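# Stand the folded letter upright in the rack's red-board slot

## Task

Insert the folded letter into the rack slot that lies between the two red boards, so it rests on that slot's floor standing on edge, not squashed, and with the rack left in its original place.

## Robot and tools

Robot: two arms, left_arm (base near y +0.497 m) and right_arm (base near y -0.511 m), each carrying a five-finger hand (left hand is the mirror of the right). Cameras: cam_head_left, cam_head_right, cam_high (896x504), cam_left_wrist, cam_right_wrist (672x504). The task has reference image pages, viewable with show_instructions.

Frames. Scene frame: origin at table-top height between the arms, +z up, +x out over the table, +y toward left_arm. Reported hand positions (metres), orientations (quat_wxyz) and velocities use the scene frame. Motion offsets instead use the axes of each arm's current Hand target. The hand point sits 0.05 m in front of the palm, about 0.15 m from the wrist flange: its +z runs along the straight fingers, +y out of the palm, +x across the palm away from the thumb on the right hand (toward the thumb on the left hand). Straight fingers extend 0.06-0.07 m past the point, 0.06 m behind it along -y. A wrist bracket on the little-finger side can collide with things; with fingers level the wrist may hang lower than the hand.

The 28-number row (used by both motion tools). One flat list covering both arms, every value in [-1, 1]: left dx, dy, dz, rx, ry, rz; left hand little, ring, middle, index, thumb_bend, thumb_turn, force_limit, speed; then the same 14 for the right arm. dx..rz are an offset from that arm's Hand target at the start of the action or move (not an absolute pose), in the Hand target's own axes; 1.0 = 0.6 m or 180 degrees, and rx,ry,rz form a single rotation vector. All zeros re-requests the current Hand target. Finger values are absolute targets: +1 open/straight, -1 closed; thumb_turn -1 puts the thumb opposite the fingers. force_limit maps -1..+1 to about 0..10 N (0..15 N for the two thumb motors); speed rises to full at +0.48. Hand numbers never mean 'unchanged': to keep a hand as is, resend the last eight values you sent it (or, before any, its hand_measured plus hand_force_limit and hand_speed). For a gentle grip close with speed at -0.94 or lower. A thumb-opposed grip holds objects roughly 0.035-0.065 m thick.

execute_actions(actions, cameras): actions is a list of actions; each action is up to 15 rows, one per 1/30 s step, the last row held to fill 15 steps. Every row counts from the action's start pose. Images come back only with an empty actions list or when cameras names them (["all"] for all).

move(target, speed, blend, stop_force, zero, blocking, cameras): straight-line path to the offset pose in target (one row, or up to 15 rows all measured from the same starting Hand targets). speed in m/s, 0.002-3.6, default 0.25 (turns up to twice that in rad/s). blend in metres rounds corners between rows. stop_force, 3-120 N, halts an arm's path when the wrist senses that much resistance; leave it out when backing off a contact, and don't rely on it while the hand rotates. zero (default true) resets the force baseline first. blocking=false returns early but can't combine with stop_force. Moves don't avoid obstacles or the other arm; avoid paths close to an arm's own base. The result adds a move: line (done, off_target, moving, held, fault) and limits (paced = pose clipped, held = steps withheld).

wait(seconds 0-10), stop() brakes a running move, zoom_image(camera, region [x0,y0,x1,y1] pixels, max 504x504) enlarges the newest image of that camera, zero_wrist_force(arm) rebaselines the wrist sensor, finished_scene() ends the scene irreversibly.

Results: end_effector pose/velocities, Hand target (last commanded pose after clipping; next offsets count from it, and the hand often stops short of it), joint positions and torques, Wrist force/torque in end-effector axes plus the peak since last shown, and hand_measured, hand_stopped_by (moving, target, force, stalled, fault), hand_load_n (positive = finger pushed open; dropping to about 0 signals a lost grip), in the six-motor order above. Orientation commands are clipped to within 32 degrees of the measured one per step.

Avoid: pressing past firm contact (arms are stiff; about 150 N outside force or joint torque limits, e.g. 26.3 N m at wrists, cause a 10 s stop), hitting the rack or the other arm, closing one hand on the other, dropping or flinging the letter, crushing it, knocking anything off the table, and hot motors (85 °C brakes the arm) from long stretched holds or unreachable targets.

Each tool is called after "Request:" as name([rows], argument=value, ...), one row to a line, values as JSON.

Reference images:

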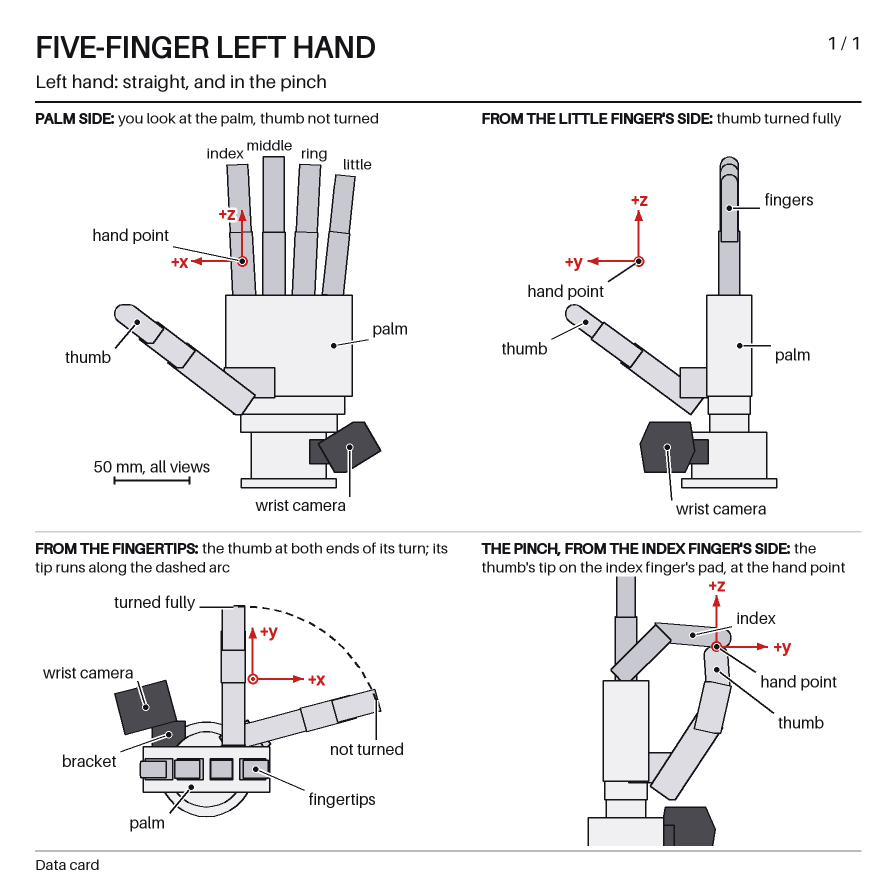

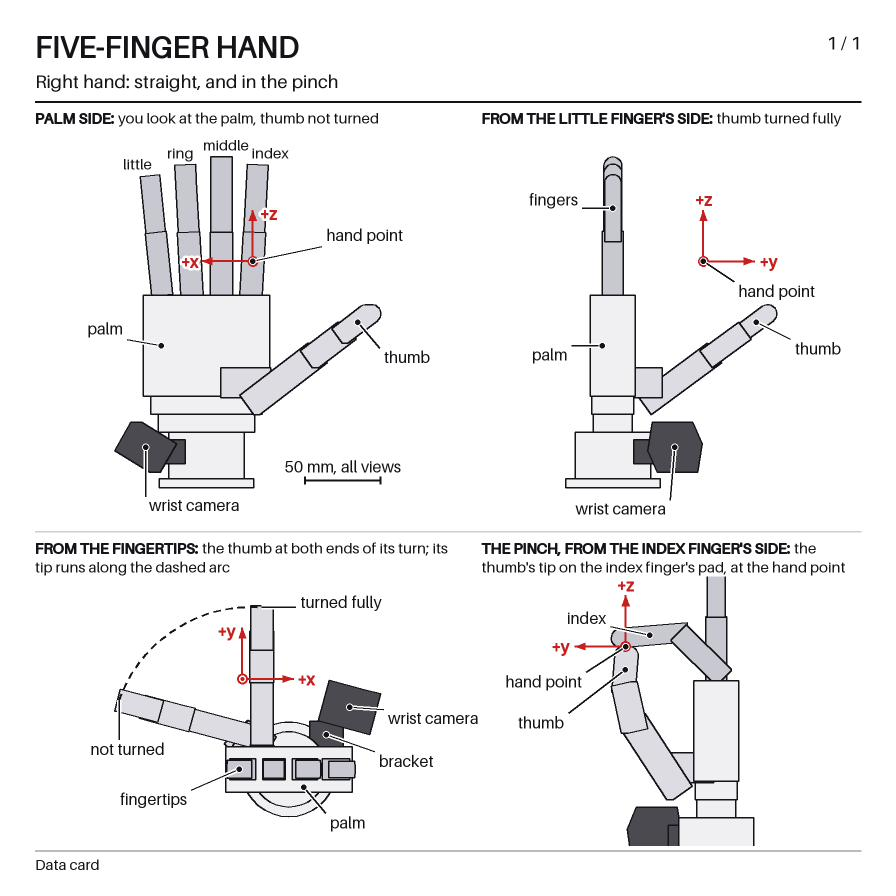

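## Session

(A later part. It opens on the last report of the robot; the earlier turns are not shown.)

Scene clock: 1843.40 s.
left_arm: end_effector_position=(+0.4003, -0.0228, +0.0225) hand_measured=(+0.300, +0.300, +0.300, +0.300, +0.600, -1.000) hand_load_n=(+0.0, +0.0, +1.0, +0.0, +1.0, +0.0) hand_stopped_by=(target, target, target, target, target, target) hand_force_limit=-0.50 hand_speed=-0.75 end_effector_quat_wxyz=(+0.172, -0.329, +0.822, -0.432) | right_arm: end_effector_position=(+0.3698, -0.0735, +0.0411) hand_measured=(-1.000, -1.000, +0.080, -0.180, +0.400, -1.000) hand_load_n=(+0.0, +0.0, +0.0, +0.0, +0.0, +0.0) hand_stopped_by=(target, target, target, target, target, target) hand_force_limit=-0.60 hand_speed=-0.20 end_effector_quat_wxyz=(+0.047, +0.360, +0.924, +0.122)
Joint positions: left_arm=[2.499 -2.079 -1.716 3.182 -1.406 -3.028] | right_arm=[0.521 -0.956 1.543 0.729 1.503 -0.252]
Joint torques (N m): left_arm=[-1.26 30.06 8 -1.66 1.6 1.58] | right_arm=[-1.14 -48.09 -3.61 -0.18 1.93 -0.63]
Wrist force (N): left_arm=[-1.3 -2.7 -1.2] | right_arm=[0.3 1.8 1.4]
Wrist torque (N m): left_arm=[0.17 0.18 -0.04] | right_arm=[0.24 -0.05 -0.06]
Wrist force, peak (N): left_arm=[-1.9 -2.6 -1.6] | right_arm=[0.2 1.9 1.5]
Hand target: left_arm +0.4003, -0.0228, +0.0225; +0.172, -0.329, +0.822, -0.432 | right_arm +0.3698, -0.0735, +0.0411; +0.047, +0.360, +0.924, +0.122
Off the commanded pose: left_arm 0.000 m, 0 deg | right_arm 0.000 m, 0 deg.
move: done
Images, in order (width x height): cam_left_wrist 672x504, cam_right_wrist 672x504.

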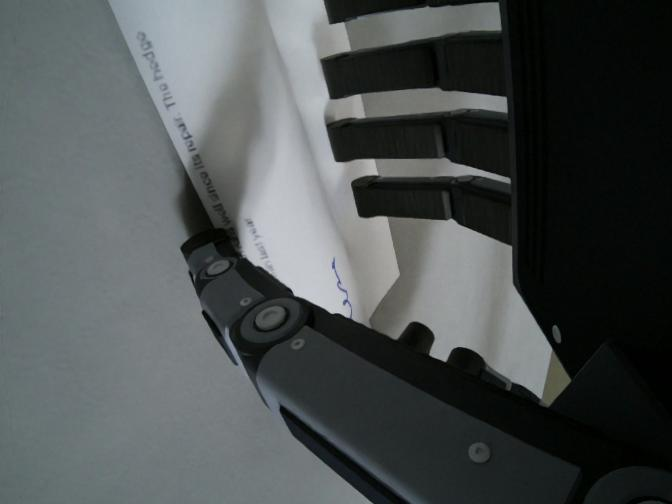

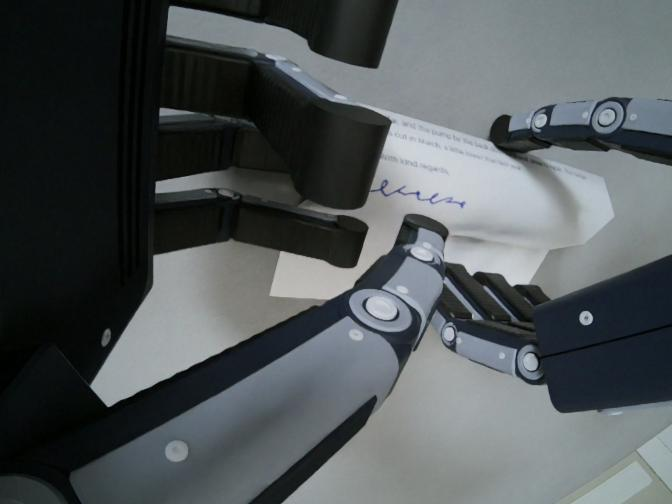

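Request:
move(target=[0,0,0,0,0,0,0.3,0.3,0.3,0.3,0.6,-1,-0.5,-0.75,0,0.0193,0.0052,0,0,0,-1,-1,0.08,-0.18,0.4,-1,-0.6,-0.2], speed=0.03, cameras=["cam_left_wrist", "cam_right_wrist"])

Request:
execute_actions([
  [[0,0,0,0,0,0,0.3,0.3,0.3,0.3,0.6,-1,-0.5,-0.75,0,0,0,0,0,0,-1,-1,0.08,-0.18,0.2,-1,-0.6,-0.7]],
], cameras=["cam_left_wrist", "cam_right_wrist"])

Scene clock: 1872.20 s.
left_arm: end_effector_position=(+0.4003, -0.0228, +0.0225) hand_measured=(+0.300, +0.300, +0.300, +0.300, +0.600, -1.000) hand_load_n=(+0.0, +0.0, +1.0, +0.0, +1.0, +0.0) hand_stopped_by=(target, target, target, target, target, target) hand_force_limit=-0.50 hand_speed=-0.75 end_effector_quat_wxyz=(+0.172, -0.329, +0.822, -0.432) | right_arm: end_effector_position=(+0.3779, -0.0646, +0.0411) hand_measured=(-1.000, -1.000, +0.080, -0.180, +0.400, -1.000) hand_load_n=(+0.0, +0.0, +0.0, +0.0, +0.0, +0.0) hand_stopped_by=(target, target, target, target, target, target) hand_force_limit=-0.60 hand_speed=-0.20 end_effector_quat_wxyz=(+0.047, +0.360, +0.924, +0.122)
Joint positions: left_arm=[2.499 -2.079 -1.716 3.182 -1.406 -3.028] | right_arm=[0.527 -0.931 1.5 0.747 1.504 -0.246]
Joint torques (N m): left_arm=[-0.88 29.17 8.47 -1.56 1.59 1.62] | right_arm=[-1.07 -50.69 -4.3 -0.25 2.1 -0.59]
Wrist force (N): left_arm=[-1.7 -2.2 -1.2] | right_arm=[0.1 1.8 1.1]
Wrist torque (N m): left_arm=[0.24 0.24 -0.08] | right_arm=[0.25 -0.01 -0.08]
Wrist force, peak (N): left_arm=[-1.8 -2.7 -1.4] | right_arm=[0.3 1.9 1.6]
Hand target: left_arm +0.4003, -0.0228, +0.0225; +0.172, -0.329, +0.822, -0.432 | right_arm +0.3780, -0.0647, +0.0411; +0.047, +0.360, +0.924, +0.122
Off the commanded pose: left_arm 0.000 m, 0 deg | right_arm 0.000 m, 0 deg.
move: done
Images, in order (width x height): cam_left_wrist 672x504, cam_right_wrist 672x504.

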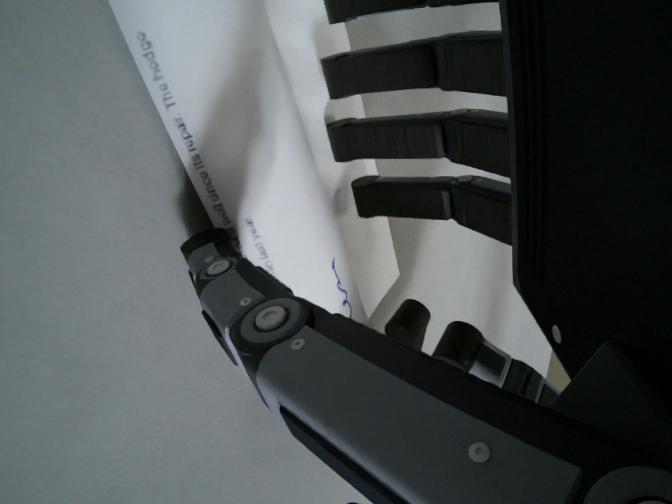

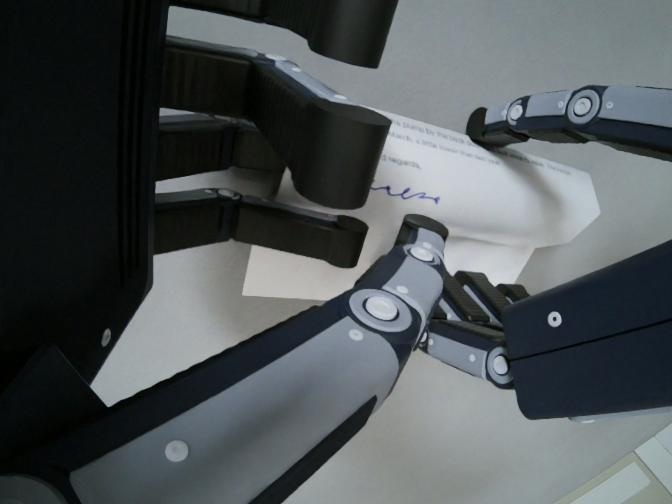

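Scene clock: 1872.93 s.
left_arm: end_effector_position=(+0.4003, -0.0228, +0.0225) hand_measured=(+0.300, +0.300, +0.300, +0.300, +0.600, -1.000) hand_load_n=(+0.0, +0.0, +1.0, +0.0, +1.0, +0.0) hand_stopped_by=(target, target, target, target, target, target) hand_force_limit=-0.50 hand_speed=-0.75 end_effector_quat_wxyz=(+0.172, -0.329, +0.822, -0.432) | right_arm: end_effector_position=(+0.3780, -0.0647, +0.0411) hand_measured=(-1.000, -1.000, +0.080, -0.180, +0.200, -1.000) hand_load_n=(+0.0, +0.0, +0.0, +0.0, +0.0, +0.0) hand_stopped_by=(target, target, target, target, target, target) hand_force_limit=-0.60 hand_speed=-0.70 end_effector_quat_wxyz=(+0.047, +0.360, +0.924, +0.122)
Joint positions: left_arm=[2.499 -2.079 -1.716 3.182 -1.406 -3.028] | right_arm=[0.527 -0.931 1.5 0.747 1.504 -0.246]
Joint torques (N m): left_arm=[-0.88 30.45 8.12 -1.7 1.73 1.46] | right_arm=[-11.88 -49.55 -3.45 -0.86 0.44 -1.32]
Wrist force (N): left_arm=[-1.4 -2.3 -1.4] | right_arm=[0.2 1.6 1.1]
Wrist torque (N m): left_arm=[0.23 0.19 -0.06] | right_arm=[0.23 -0.02 -0.08]
Wrist force, peak (N): left_arm=[-1.7 -2.4 -1.6] | right_arm=[0.1 1.8 1.3]
Hand target: left_arm +0.4003, -0.0228, +0.0225; +0.172, -0.329, +0.822, -0.432 | right_arm +0.3780, -0.0647, +0.0411; +0.047, +0.360, +0.924, +0.122
Off the commanded pose: left_arm 0.000 m, 0 deg | right_arm 0.000 m, 0 deg.
Images, in order (width x height): cam_left_wrist 672x504, cam_right_wrist 672x504.

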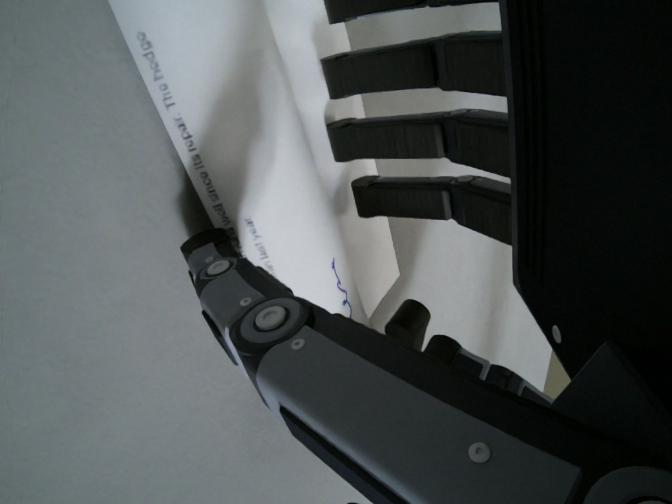

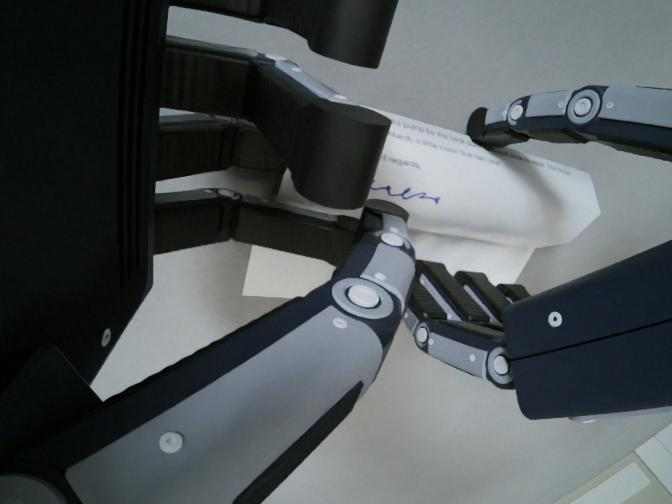

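Request:
execute_actions([
  [[0,0,0,0,0,0,0.3,0.3,0.3,0.3,0.6,-1,-0.5,-0.75,0,0,0,0,0,0,-1,-1,0.08,-0.18,0.05,-1,-0.6,-0.7]],
  [[0,0,0,0,0,0,0.3,0.3,0.3,0.3,0.6,-1,-0.5,-0.75,0,0,0,0,0,0,-1,-1,-0.1,-0.18,0.05,-1,-0.6,-0.7]],
], cameras=["cam_left_wrist", "cam_right_wrist"])

Request:
zoom_image(camera="cam_left_wrist", region=[200, 180, 560, 450])

Scene clock: 1883.90 s.
left_arm: end_effector_position=(+0.4003, -0.0228, +0.0225) hand_measured=(+0.300, +0.300, +0.300, +0.300, +0.600, -1.000) hand_load_n=(+0.0, +0.0, +0.5, +0.0, +0.0, +0.0) hand_stopped_by=(target, target, target, target, target, target) hand_force_limit=-0.50 hand_speed=-0.75 end_effector_quat_wxyz=(+0.172, -0.329, +0.822, -0.432) | right_arm: end_effector_position=(+0.3780, -0.0647, +0.0411) hand_measured=(-1.000, -1.000, -0.100, -0.180, +0.050, -1.000) hand_load_n=(+0.0, +0.0, +0.5, +0.0, +0.0, +0.0) hand_stopped_by=(target, target, target, target, target, target) hand_force_limit=-0.60 hand_speed=-0.70 end_effector_quat_wxyz=(+0.047, +0.360, +0.924, +0.122)
Joint positions: left_arm=[2.499 -2.079 -1.716 3.182 -1.406 -3.028] | right_arm=[0.527 -0.931 1.5 0.747 1.504 -0.246]
Joint torques (N m): left_arm=[-1.03 29.5 7.83 -1.6 1.3 1.5] | right_arm=[-11 -48.41 -7.89 1.25 -2.6 -1.32]
Wrist force (N): left_arm=[-1.6 -2.6 -1.4] | right_arm=[0.0 1.7 1.4]
Wrist torque (N m): left_arm=[0.28 0.24 -0.08] | right_arm=[0.24 -0.04 -0.08]
Wrist force, peak (N): left_arm=[-1.0 -4.4 -3.1] | right_arm=[-0.1 2.6 2.3]
Hand target: left_arm +0.4003, -0.0228, +0.0225; +0.172, -0.329, +0.822, -0.432 | right_arm +0.3780, -0.0647, +0.0411; +0.047, +0.360, +0.924, +0.122
Off the commanded pose: left_arm 0.000 m, 0 deg | right_arm 0.000 m, 0 deg.
Images, in order (width x height): cam_left_wrist 672x504, cam_right_wrist 672x504.

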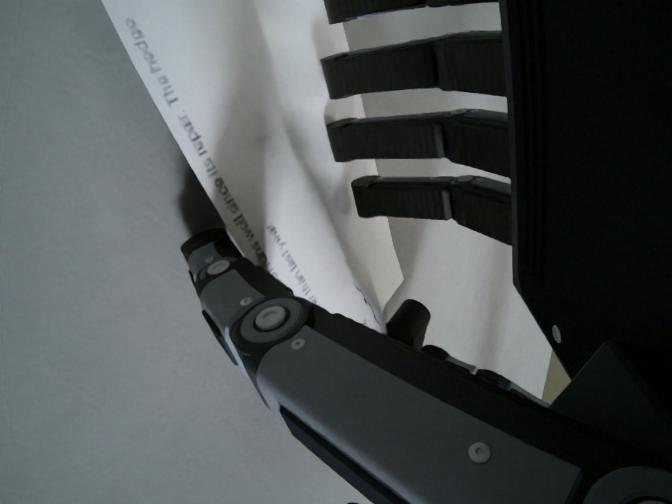

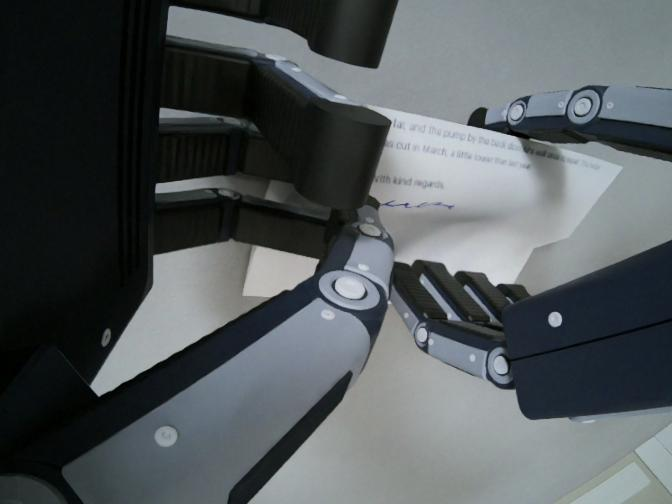

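Scaled by 1.400 from the camera's 672x504 image, which has a finer 960x720 frame.

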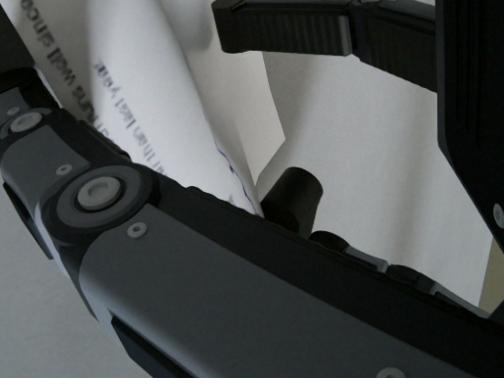

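Request:
execute_actions([
  [[0,0,0,0,0,0,0.3,0.3,0.3,0.3,0.6,-1,-0.5,-0.75,0,0,0,0,0,0,-1,-1,-0.25,-0.18,0.05,-1,-0.6,-0.8]],
], cameras=["cam_left_wrist", "cam_right_wrist"])

Request:
zoom_image(camera="cam_right_wrist", region=[300, 90, 500, 300])

Scene clock: 1893.23 s.
left_arm: end_effector_position=(+0.4003, -0.0228, +0.0225) hand_measured=(+0.300, +0.300, +0.300, +0.300, +0.600, -1.000) hand_load_n=(+0.0, +0.0, +0.5, +0.0, +0.0, +0.0) hand_stopped_by=(target, target, target, target, target, target) hand_force_limit=-0.50 hand_speed=-0.75 end_effector_quat_wxyz=(+0.172, -0.329, +0.822, -0.432) | right_arm: end_effector_position=(+0.3780, -0.0647, +0.0411) hand_measured=(-1.000, -1.000, -0.134, -0.180, +0.050, -1.000) hand_load_n=(+0.0, +0.0, +3.5, -1.5, +1.0, +0.0) hand_stopped_by=(target, target, force, target, target, target) hand_force_limit=-0.60 hand_speed=-0.80 end_effector_quat_wxyz=(+0.047, +0.360, +0.924, +0.122)
Joint positions: left_arm=[2.499 -2.079 -1.716 3.182 -1.406 -3.028] | right_arm=[0.527 -0.931 1.5 0.747 1.504 -0.246]
Joint torques (N m): left_arm=[-0.67 29.37 8.12 -1.66 1.45 1.57] | right_arm=[-10.49 -48.27 -10.88 2.92 -2.41 -1.44]
Wrist force (N): left_arm=[-1.4 -2.7 -1.5] | right_arm=[-0.4 1.9 1.9]
Wrist torque (N m): left_arm=[0.27 0.20 -0.07] | right_arm=[0.24 -0.04 -0.08]
Wrist force, peak (N): left_arm=[-1.3 -3.2 -1.8] | right_arm=[-0.4 2.1 1.9]
Hand target: left_arm +0.4003, -0.0228, +0.0225; +0.172, -0.329, +0.822, -0.432 | right_arm +0.3780, -0.0647, +0.0411; +0.047, +0.360, +0.924, +0.122
Off the commanded pose: left_arm 0.000 m, 0 deg | right_arm 0.000 m, 0 deg.
Images, in order (width x height): cam_left_wrist 672x504, cam_right_wrist 672x504.

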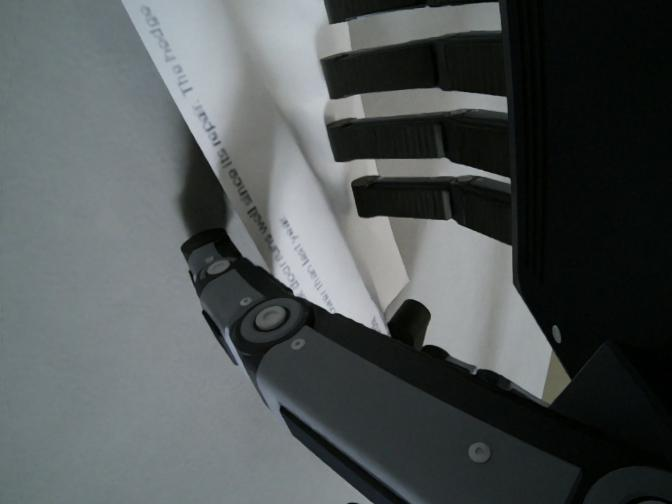

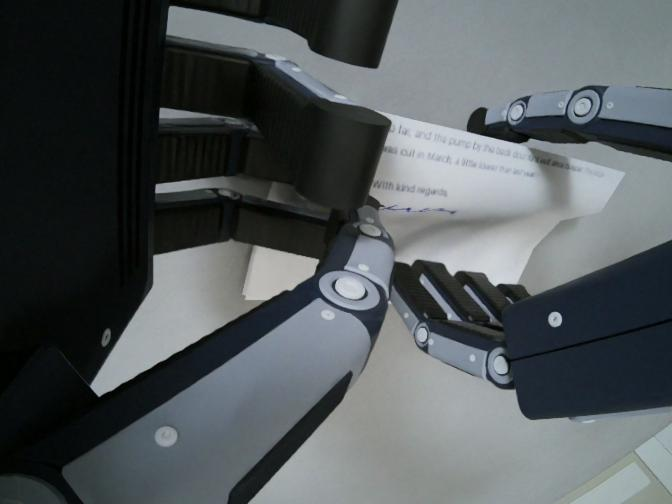

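Scaled by 2.400 from the camera's 672x504 image, which has a finer 960x720 frame.

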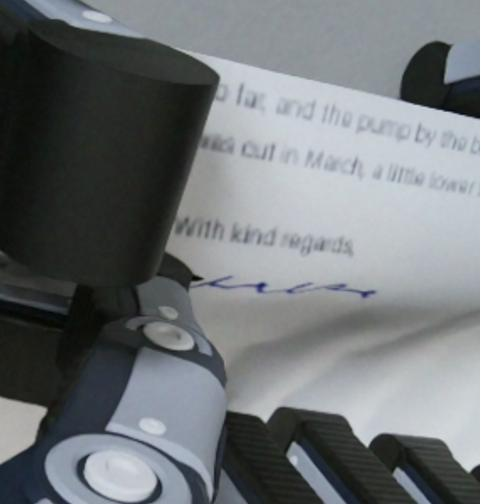

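Request:
execute_actions([
  [[0,0,0,0,0,0,0.3,0.3,0.3,0.3,0.6,-1,-0.5,-0.75,0,0,0,0,0,0,-1,-1,-0.25,-0.18,-0.02,-1,-0.5,-0.8]],
], cameras=["cam_right_wrist"])

Request:
zoom_image(camera="cam_right_wrist", region=[300, 90, 500, 300])

Scene clock: 1904.30 s.
left_arm: end_effector_position=(+0.4003, -0.0228, +0.0225) hand_measured=(+0.300, +0.300, +0.300, +0.300, +0.600, -1.000) hand_load_n=(+0.0, +0.0, +0.5, +0.0, +0.0, +0.0) hand_stopped_by=(target, target, target, target, target, target) hand_force_limit=-0.50 hand_speed=-0.75 end_effector_quat_wxyz=(+0.172, -0.329, +0.822, -0.432) | right_arm: end_effector_position=(+0.3780, -0.0647, +0.0411) hand_measured=(-1.000, -1.000, -0.134, -0.180, -0.018, -1.000) hand_load_n=(+0.0, +0.0, +4.5, -1.5, +3.5, +1.5) hand_stopped_by=(target, target, force, target, target, target) hand_force_limit=-0.50 hand_speed=-0.80 end_effector_quat_wxyz=(+0.047, +0.360, +0.924, +0.122)
Joint positions: left_arm=[2.499 -2.079 -1.716 3.182 -1.406 -3.028] | right_arm=[0.527 -0.931 1.5 0.747 1.504 -0.246]
Joint torques (N m): left_arm=[-0.47 29.42 8.04 -1.52 1.08 1.48] | right_arm=[-10.08 -48.4 -14.25 4.07 -2.52 -1.37]
Wrist force (N): left_arm=[-1.4 -3.6 -1.8] | right_arm=[-0.2 1.8 1.7]
Wrist torque (N m): left_arm=[0.23 0.20 -0.04] | right_arm=[0.26 -0.06 -0.06]
Wrist force, peak (N): left_arm=[-1.6 -3.5 -1.9] | right_arm=[-0.3 2.2 1.8]
Hand target: left_arm +0.4003, -0.0228, +0.0225; +0.172, -0.329, +0.822, -0.432 | right_arm +0.3780, -0.0647, +0.0411; +0.047, +0.360, +0.924, +0.122
Off the commanded pose: left_arm 0.000 m, 0 deg | right_arm 0.000 m, 0 deg.
Images, in order (width x height): cam_right_wrist 672x504.

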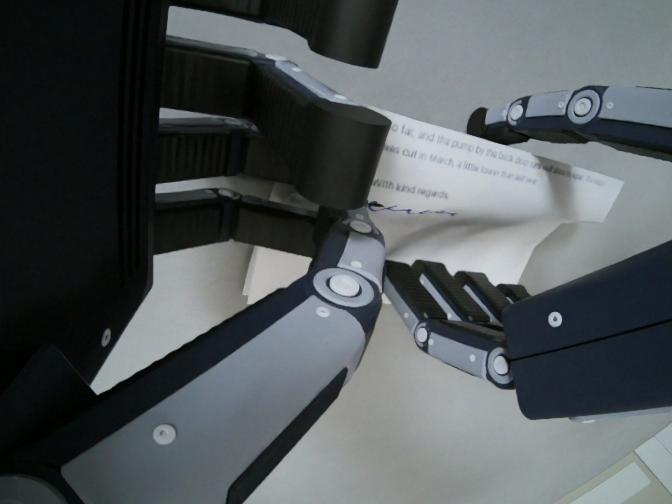

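Scaled by 2.400 from the camera's 672x504 image, which has a finer 960x720 frame.

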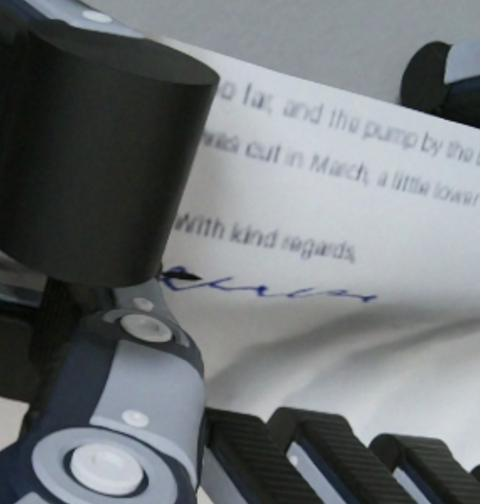

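Request:
move([
  [0,0,0,0,0,0,0.3,0.3,0.3,0.3,1,-1,-0.5,-0.6,0,0,0,0,0,0,-1,-1,-0.25,-0.18,-0.02,-1,-0.5,-0.8],
  [0,-0.055,-0.0378,0,0,0,0.3,0.3,0.3,0.3,1,-1,-0.5,-0.6,0,0,0,0,0,0,-1,-1,-0.25,-0.18,-0.02,-1,-0.5,-0.8],
], speed=0.05, cameras=["cam_left_wrist", "cam_right_wrist"])

Request:
zoom_image(camera="cam_right_wrist", region=[300, 50, 672, 350])

Scene clock: 1919.23 s.
left_arm: end_effector_position=(+0.4005, -0.0229, +0.0628) hand_measured=(+0.300, +0.300, +0.300, +0.300, +1.000, -1.000) hand_load_n=(+0.0, +0.0, +0.0, +0.0, +0.0, +0.0) hand_stopped_by=(target, target, target, target, target, target) hand_force_limit=-0.50 hand_speed=-0.60 end_effector_quat_wxyz=(+0.172, -0.329, +0.822, -0.432) end_effector_velocity=(+0.000, +0.000, -0.002) end_effector_angular_velocity=(+0.000, +0.001, +0.000) | right_arm: end_effector_position=(+0.3780, -0.0647, +0.0411) hand_measured=(-1.000, -1.000, -0.134, -0.180, -0.018, -1.000) hand_load_n=(+0.0, +0.0, +2.0, -0.5, +2.0, +0.5) hand_stopped_by=(target, target, force, target, target, target) hand_force_limit=-0.50 hand_speed=-0.80 end_effector_quat_wxyz=(+0.047, +0.360, +0.924, +0.122)
Joint positions: left_arm=[2.499 -2.024 -1.678 3.091 -1.406 -3.028] | right_arm=[0.527 -0.931 1.5 0.747 1.504 -0.246]
Joint velocities: left_arm=[0 -0.003 -0.003 0.005 0 0] | right_arm=[within noise]
Joint torques (N m): left_arm=[7.24 28.5 8.9 1.91 2.07 1.6] | right_arm=[-9.4 -48.22 -18.7 3.84 -2.3 -1.42]
Wrist force (N): left_arm=[-1.5 1.0 1.7] | right_arm=[0.2 1.6 1.3]
Wrist torque (N m): left_arm=[0.05 0.28 -0.14] | right_arm=[0.21 -0.03 -0.08]
Wrist force, peak (N): left_arm=[-1.5 -3.7 -1.9] | right_arm=[-0.4 1.9 2.0]
Hand target: left_arm +0.4004, -0.0228, +0.0626; +0.172, -0.329, +0.822, -0.432 | right_arm +0.3780, -0.0647, +0.0411; +0.047, +0.360, +0.924, +0.122
Off the commanded pose: left_arm 0.000 m, 0 deg | right_arm 0.000 m, 0 deg.
move: done
Images, in order (width x height): cam_left_wrist 672x504, cam_right_wrist 672x504.

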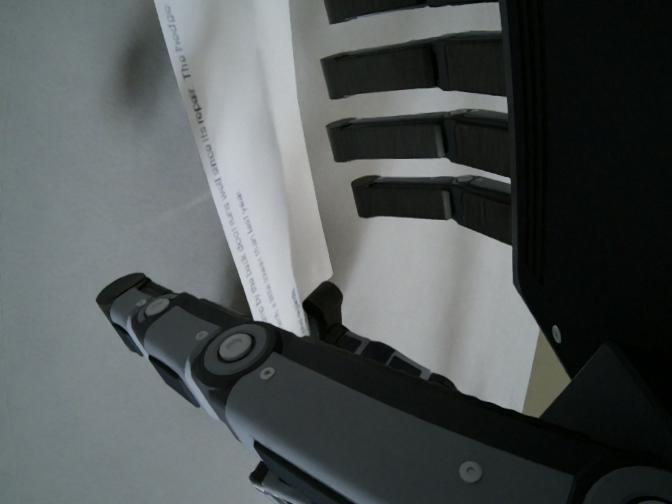

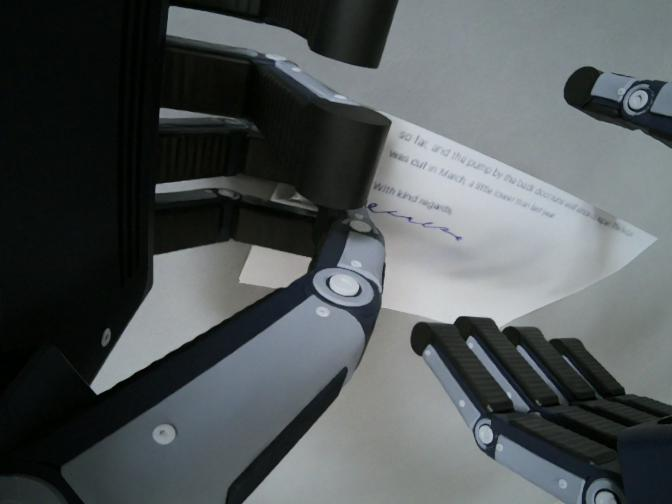

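Scaled by 1.355 from the camera's 672x504 image, which has a finer 960x720 frame.

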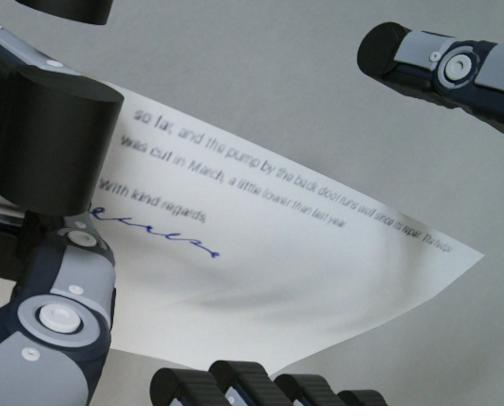

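Request:
move([
  [-0.1357,-0.1523,-0.367,0,0,0,0.3,0.3,0.3,0.3,1,-1,-0.5,-0.6,0,0.0129,-0.0484,0,0,0,-1,-1,-0.25,-0.18,-0.02,-1,-0.5,-0.8],
], speed=0.08, cameras=["cam_left_wrist", "cam_right_wrist", "cam_high"])

Request:
zoom_image(camera="cam_right_wrist", region=[200, 50, 672, 400])

Scene clock: 1937.07 s.
left_arm: end_effector_position=(+0.3703, +0.1273, +0.2627) hand_measured=(+0.300, +0.300, +0.300, +0.300, +1.000, -1.000) hand_load_n=(+0.0, +0.0, +0.0, +0.0, +0.0, +0.0) hand_stopped_by=(target, target, target, target, target, target) hand_force_limit=-0.50 hand_speed=-0.60 end_effector_quat_wxyz=(+0.172, -0.329, +0.822, -0.432) | right_arm: end_effector_position=(+0.3779, -0.0648, +0.0712) hand_measured=(-1.000, -1.000, -0.134, -0.180, -0.018, -1.000) hand_load_n=(+0.0, +0.0, +2.0, -0.5, +2.0, +1.0) hand_stopped_by=(target, target, force, target, target, target) hand_force_limit=-0.50 hand_speed=-0.80 end_effector_quat_wxyz=(+0.047, +0.360, +0.924, +0.122)
Joint positions: left_arm=[2.809 -1.567 -1.715 2.615 -1.157 -2.835] | right_arm=[0.527 -0.968 1.474 0.81 1.504 -0.246]
Joint torques (N m): left_arm=[-1.79 10.59 12.07 0.27 -0.69 -1.2] | right_arm=[-11.85 -36.81 -16.71 0.14 -2.54 -1.42]
Wrist force (N): left_arm=[-1.4 0.9 1.5] | right_arm=[0.1 1.7 1.3]
Wrist torque (N m): left_arm=[0.08 0.24 -0.03] | right_arm=[0.23 -0.02 -0.06]
Wrist force, peak (N): left_arm=[-1.3 1.2 2.6] | right_arm=[0.2 1.9 1.5]
Hand target: left_arm +0.3703, +0.1273, +0.2626; +0.172, -0.329, +0.822, -0.432 | right_arm +0.3779, -0.0648, +0.0711; +0.047, +0.360, +0.924, +0.122
Off the commanded pose: left_arm 0.000 m, 0 deg | right_arm 0.000 m, 0 deg.
move: done
Images, in order (width x height): cam_high 896x504, cam_left_wrist 672x504, cam_right_wrist 672x504.

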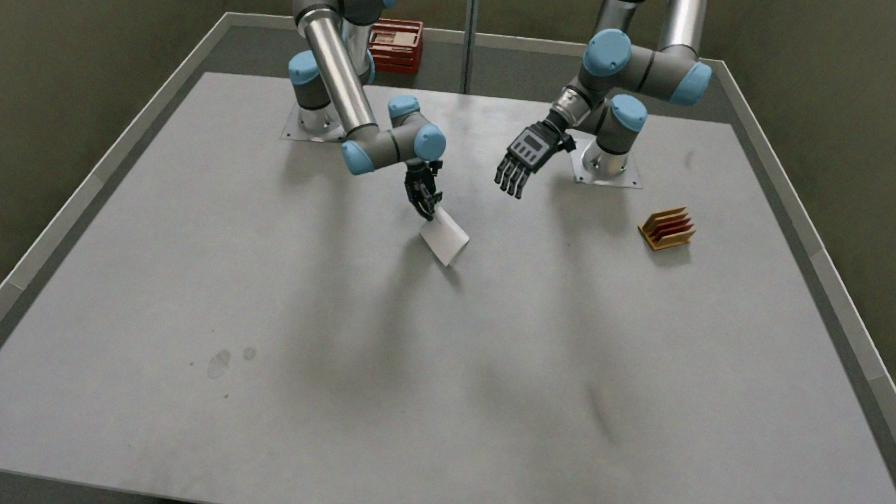

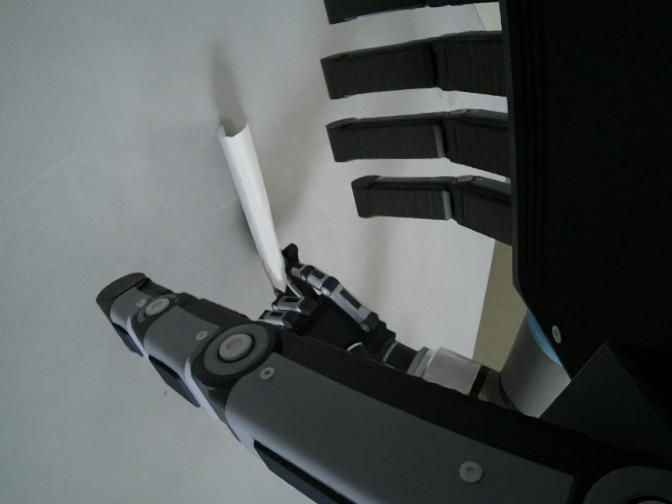

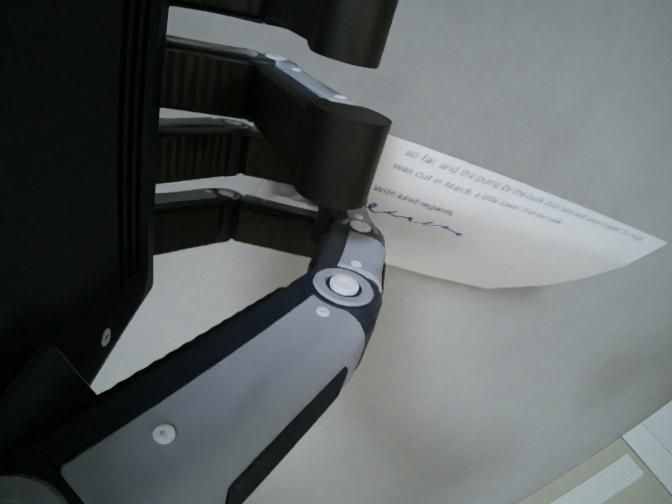

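Scaled by 1.068 from the camera's 672x504 image, which has a finer 960x720 frame.

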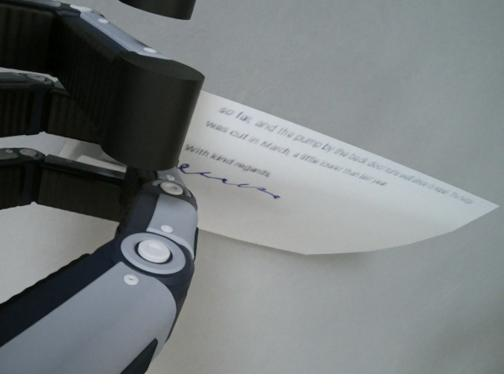

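Request:
move([
  [0,0,0,0,0,0,0.3,0.3,0.3,0.3,1,-1,-0.5,-0.6,0.0395,0.097,-0.3695,0,0,0,-1,-1,-0.25,-0.18,-0.02,-1,-0.5,-0.8],
  [0,0,0,0,0,0,0.3,0.3,0.3,0.3,1,-1,-0.5,-0.6,0.0395,0.097,-0.3695,0.0612,0.496,0.07,-1,-1,-0.25,-0.18,-0.02,-1,-0.5,-0.8],
], speed=0.15, cameras=["cam_left_wrist", "cam_right_wrist", "cam_high", "cam_head_left"])

Scene clock: 1979.77 s.
left_arm: end_effector_position=(+0.3703, +0.1273, +0.2626) hand_measured=(+0.300, +0.300, +0.300, +0.300, +1.000, -1.000) hand_load_n=(+0.0, +0.0, +0.0, +0.0, +0.0, +0.0) hand_stopped_by=(target, target, target, target, target, target) hand_force_limit=-0.50 hand_speed=-0.60 end_effector_quat_wxyz=(+0.172, -0.329, +0.822, -0.432) | right_arm: end_effector_position=(+0.3596, -0.0500, +0.3003) hand_measured=(-1.000, -1.000, -0.134, -0.180, -0.018, -1.000) hand_load_n=(-0.5, +0.0, +2.0, -0.5, +2.0, +1.0) hand_stopped_by=(target, target, force, target, target, target) hand_force_limit=-0.50 hand_speed=-0.80 end_effector_quat_wxyz=(+0.657, -0.263, -0.656, -0.263)
Joint positions: left_arm=[2.809 -1.567 -1.716 2.614 -1.157 -2.835] | right_arm=[0.145 -0.816 1.477 2.482 0.619 -1.572]
Joint torques (N m): left_arm=[-7.14 11.43 12.59 1 -0.73 -1.24] | right_arm=[0.46 -54.35 -23.08 1.03 -2.82 -1.38]
Wrist force (N): left_arm=[-1.5 0.7 1.6] | right_arm=[0.1 2.0 0.4]
Wrist torque (N m): left_arm=[0.04 0.25 -0.03] | right_arm=[0.08 -0.22 0.07]
Wrist force, peak (N): left_arm=[-2.1 0.9 1.7] | right_arm=[-0.1 1.1 2.8]
Hand target: left_arm +0.3703, +0.1273, +0.2626; +0.172, -0.329, +0.822, -0.432 | right_arm +0.3596, -0.0500, +0.3004; +0.657, -0.263, -0.656, -0.263
Off the commanded pose: left_arm 0.000 m, 0 deg | right_arm 0.000 m, 0 deg.
move: done
Images, in order (width x height): cam_head_left 896x504, cam_high 896x504, cam_left_wrist 672x504, cam_right_wrist 672x504.

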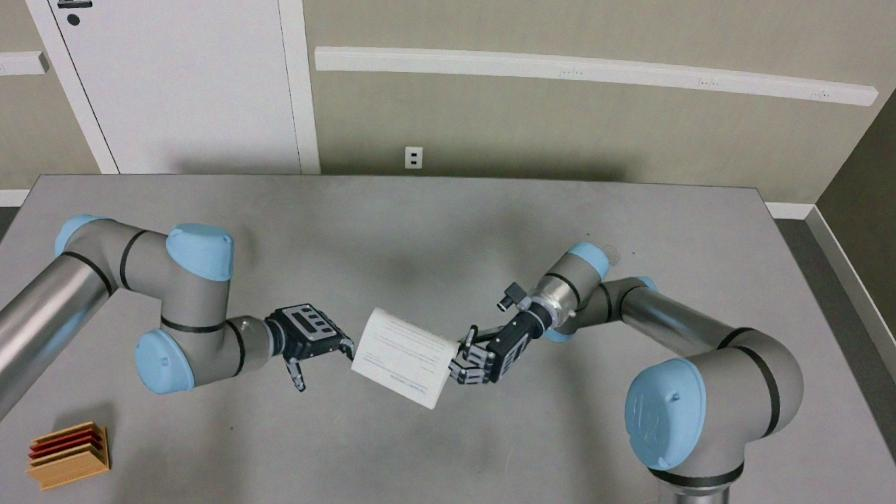

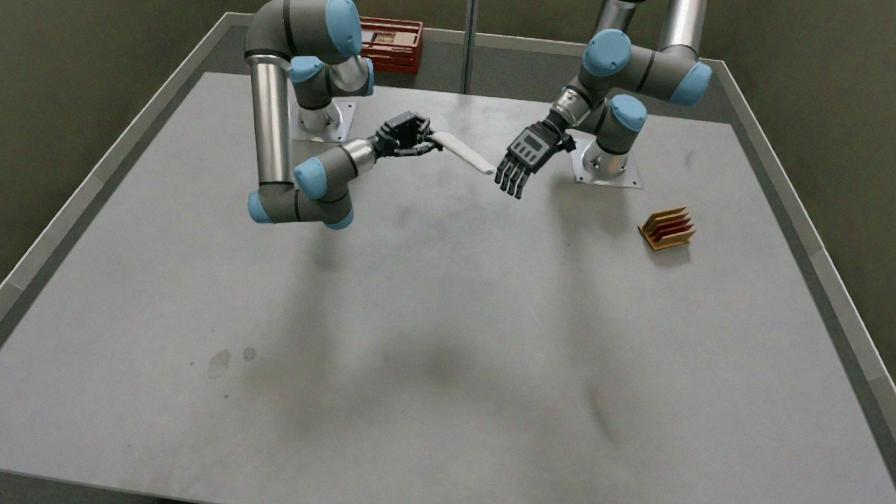

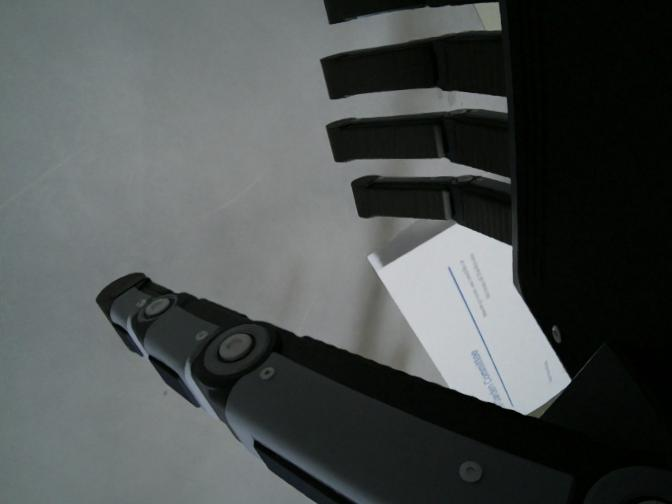

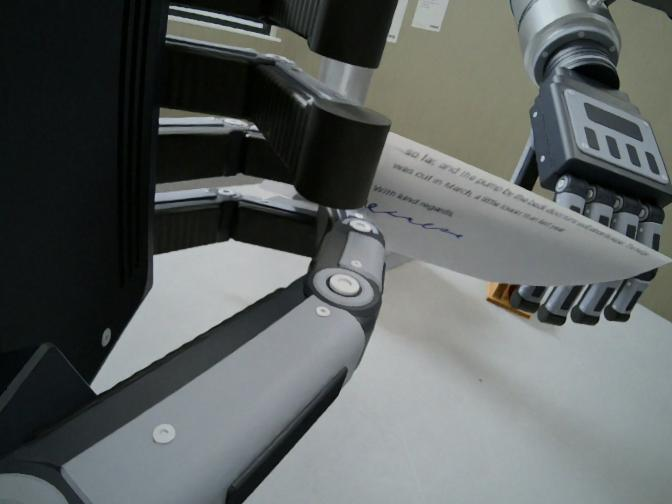

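Request:
move([
  [-0.0573,-0.0345,-0.097,0,0,0,0.3,0.3,0.3,0.3,1,-1,-0.5,-0.6,0,0,0,0,-0.2333,0,-1,-1,-0.25,-0.18,-0.02,-1,-0.5,-0.8],
], speed=0.12, cameras=["cam_left_wrist", "cam_right_wrist", "cam_high", "cam_head_left"])

Request:
zoom_image(camera="cam_head_left", region=[260, 230, 560, 430])

Scene clock: 2037.87 s.
left_arm: end_effector_position=(+0.3703, +0.1772, +0.3128) hand_measured=(+0.300, +0.300, +0.300, +0.300, +1.000, -1.000) hand_load_n=(+0.0, +0.0, +0.0, +0.0, -0.5, +0.0) hand_stopped_by=(target, target, target, target, target, target) hand_force_limit=-0.50 hand_speed=-0.60 end_effector_quat_wxyz=(+0.172, -0.329, +0.822, -0.432) | right_arm: end_effector_position=(+0.3596, -0.0499, +0.3005) hand_measured=(-1.000, -1.000, -0.134, -0.180, -0.018, -1.000) hand_load_n=(+0.0, +0.0, +1.5, -0.5, +2.0, +1.0) hand_stopped_by=(target, target, force, target, target, target) hand_force_limit=-0.50 hand_speed=-0.80 end_effector_quat_wxyz=(-0.378, +0.339, +0.848, +0.152)
Joint positions: left_arm=[2.967 -1.492 -1.668 2.439 -1.035 -2.722] | right_arm=[0.268 -0.88 0.997 1.94 0.858 -0.681]
Joint torques (N m): left_arm=[-7.34 9.14 11.85 1.42 -0.74 -1.46] | right_arm=[-12.15 -39.81 -7.2 5.46 -3.2 0.27]
Wrist force (N): left_arm=[-1.6 0.3 1.4] | right_arm=[-0.1 2.0 1.2]
Wrist torque (N m): left_arm=[0.01 0.27 -0.08] | right_arm=[0.18 -0.12 0.23]
Wrist force, peak (N): left_arm=[-1.9 1.1 1.9] | right_arm=[-0.2 2.4 1.1]
Hand target: left_arm +0.3703, +0.1772, +0.3127; +0.172, -0.329, +0.822, -0.432 | right_arm +0.3596, -0.0500, +0.3004; -0.378, +0.339, +0.848, +0.152
Off the commanded pose: left_arm 0.000 m, 0 deg | right_arm 0.000 m, 0 deg.
move: done
Images, in order (width x height): cam_head_left 896x504, cam_high 896x504, cam_left_wrist 672x504, cam_right_wrist 672x504.

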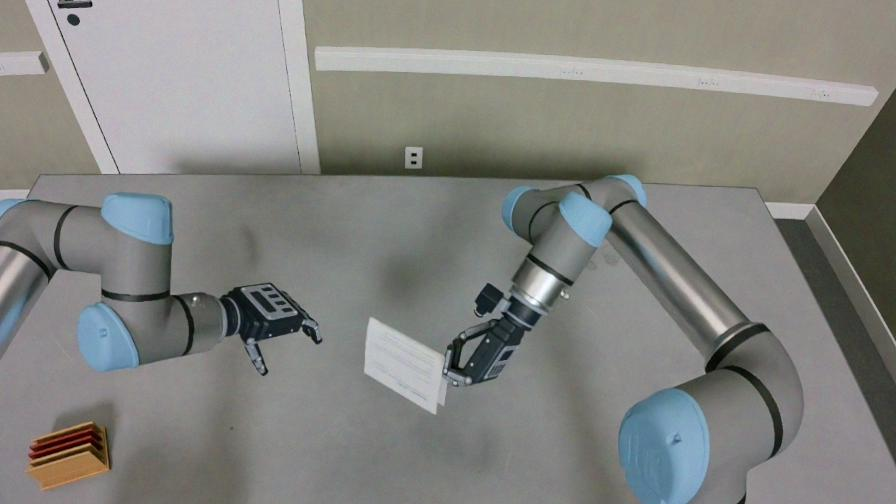

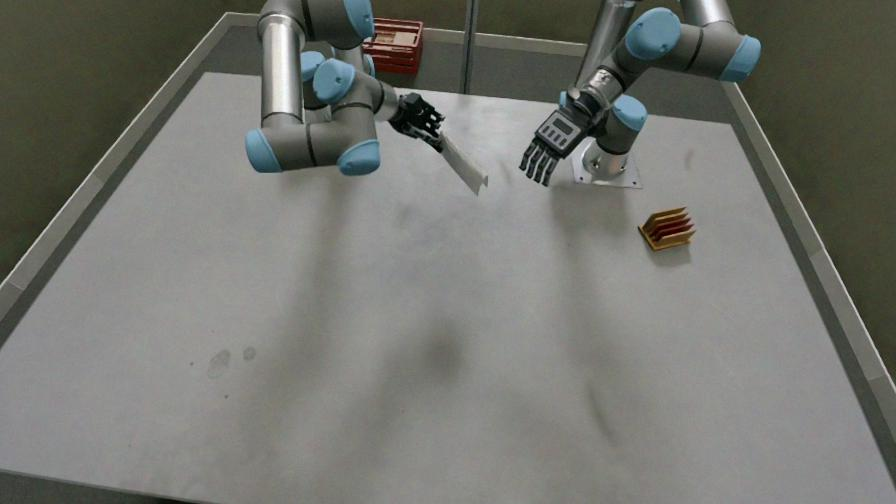

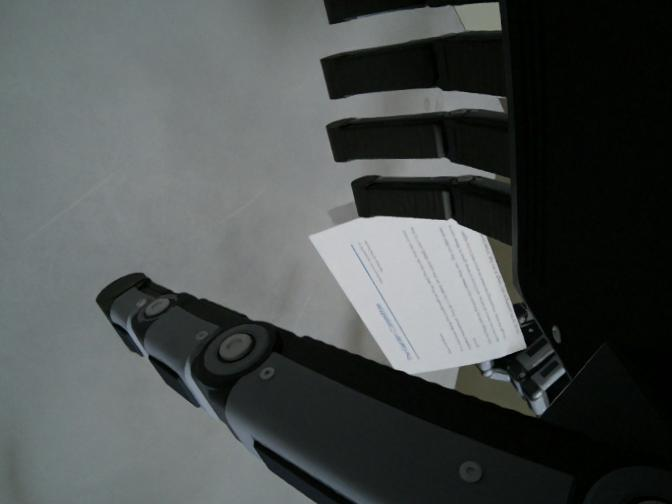

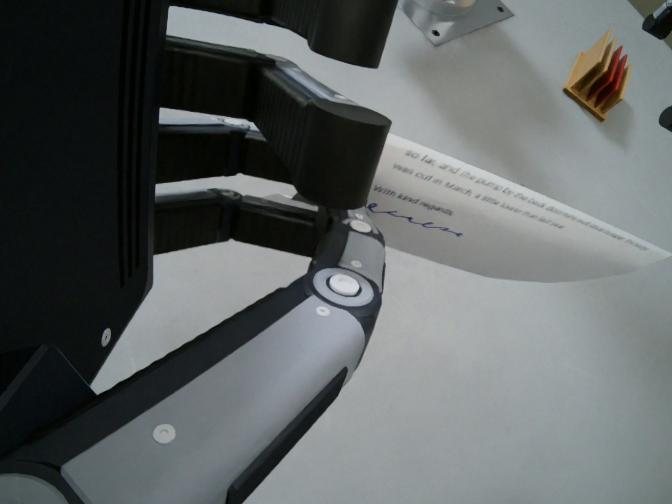

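Scaled by 1.680.

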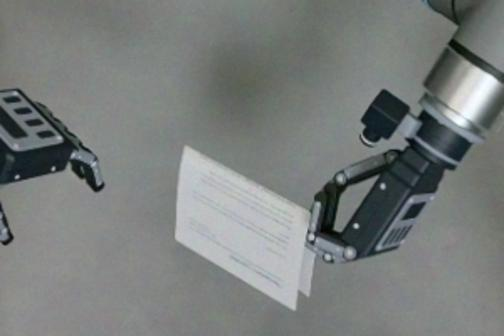

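Request:
zoom_image(camera="cam_left_wrist", region=[290, 170, 590, 420])

Request:
zoom_image(camera="cam_right_wrist", region=[340, 0, 672, 300])

Scaled by 1.680 from the camera's 672x504 image, which has a finer 960x720 frame.

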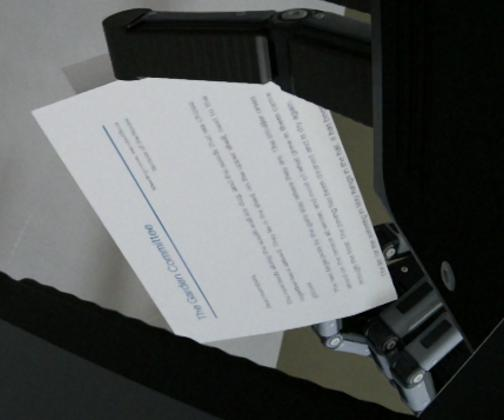

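Scaled by 1.518 from the camera's 672x504 image, which has a finer 960x720 frame.

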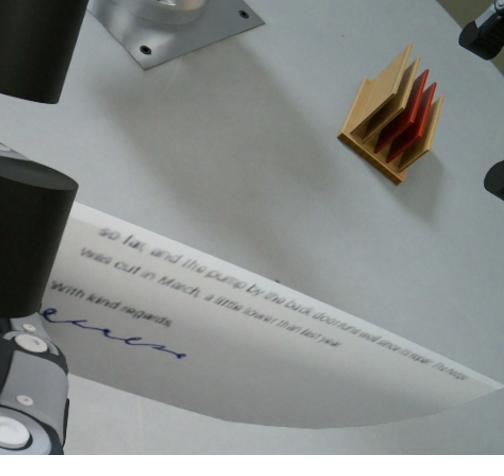

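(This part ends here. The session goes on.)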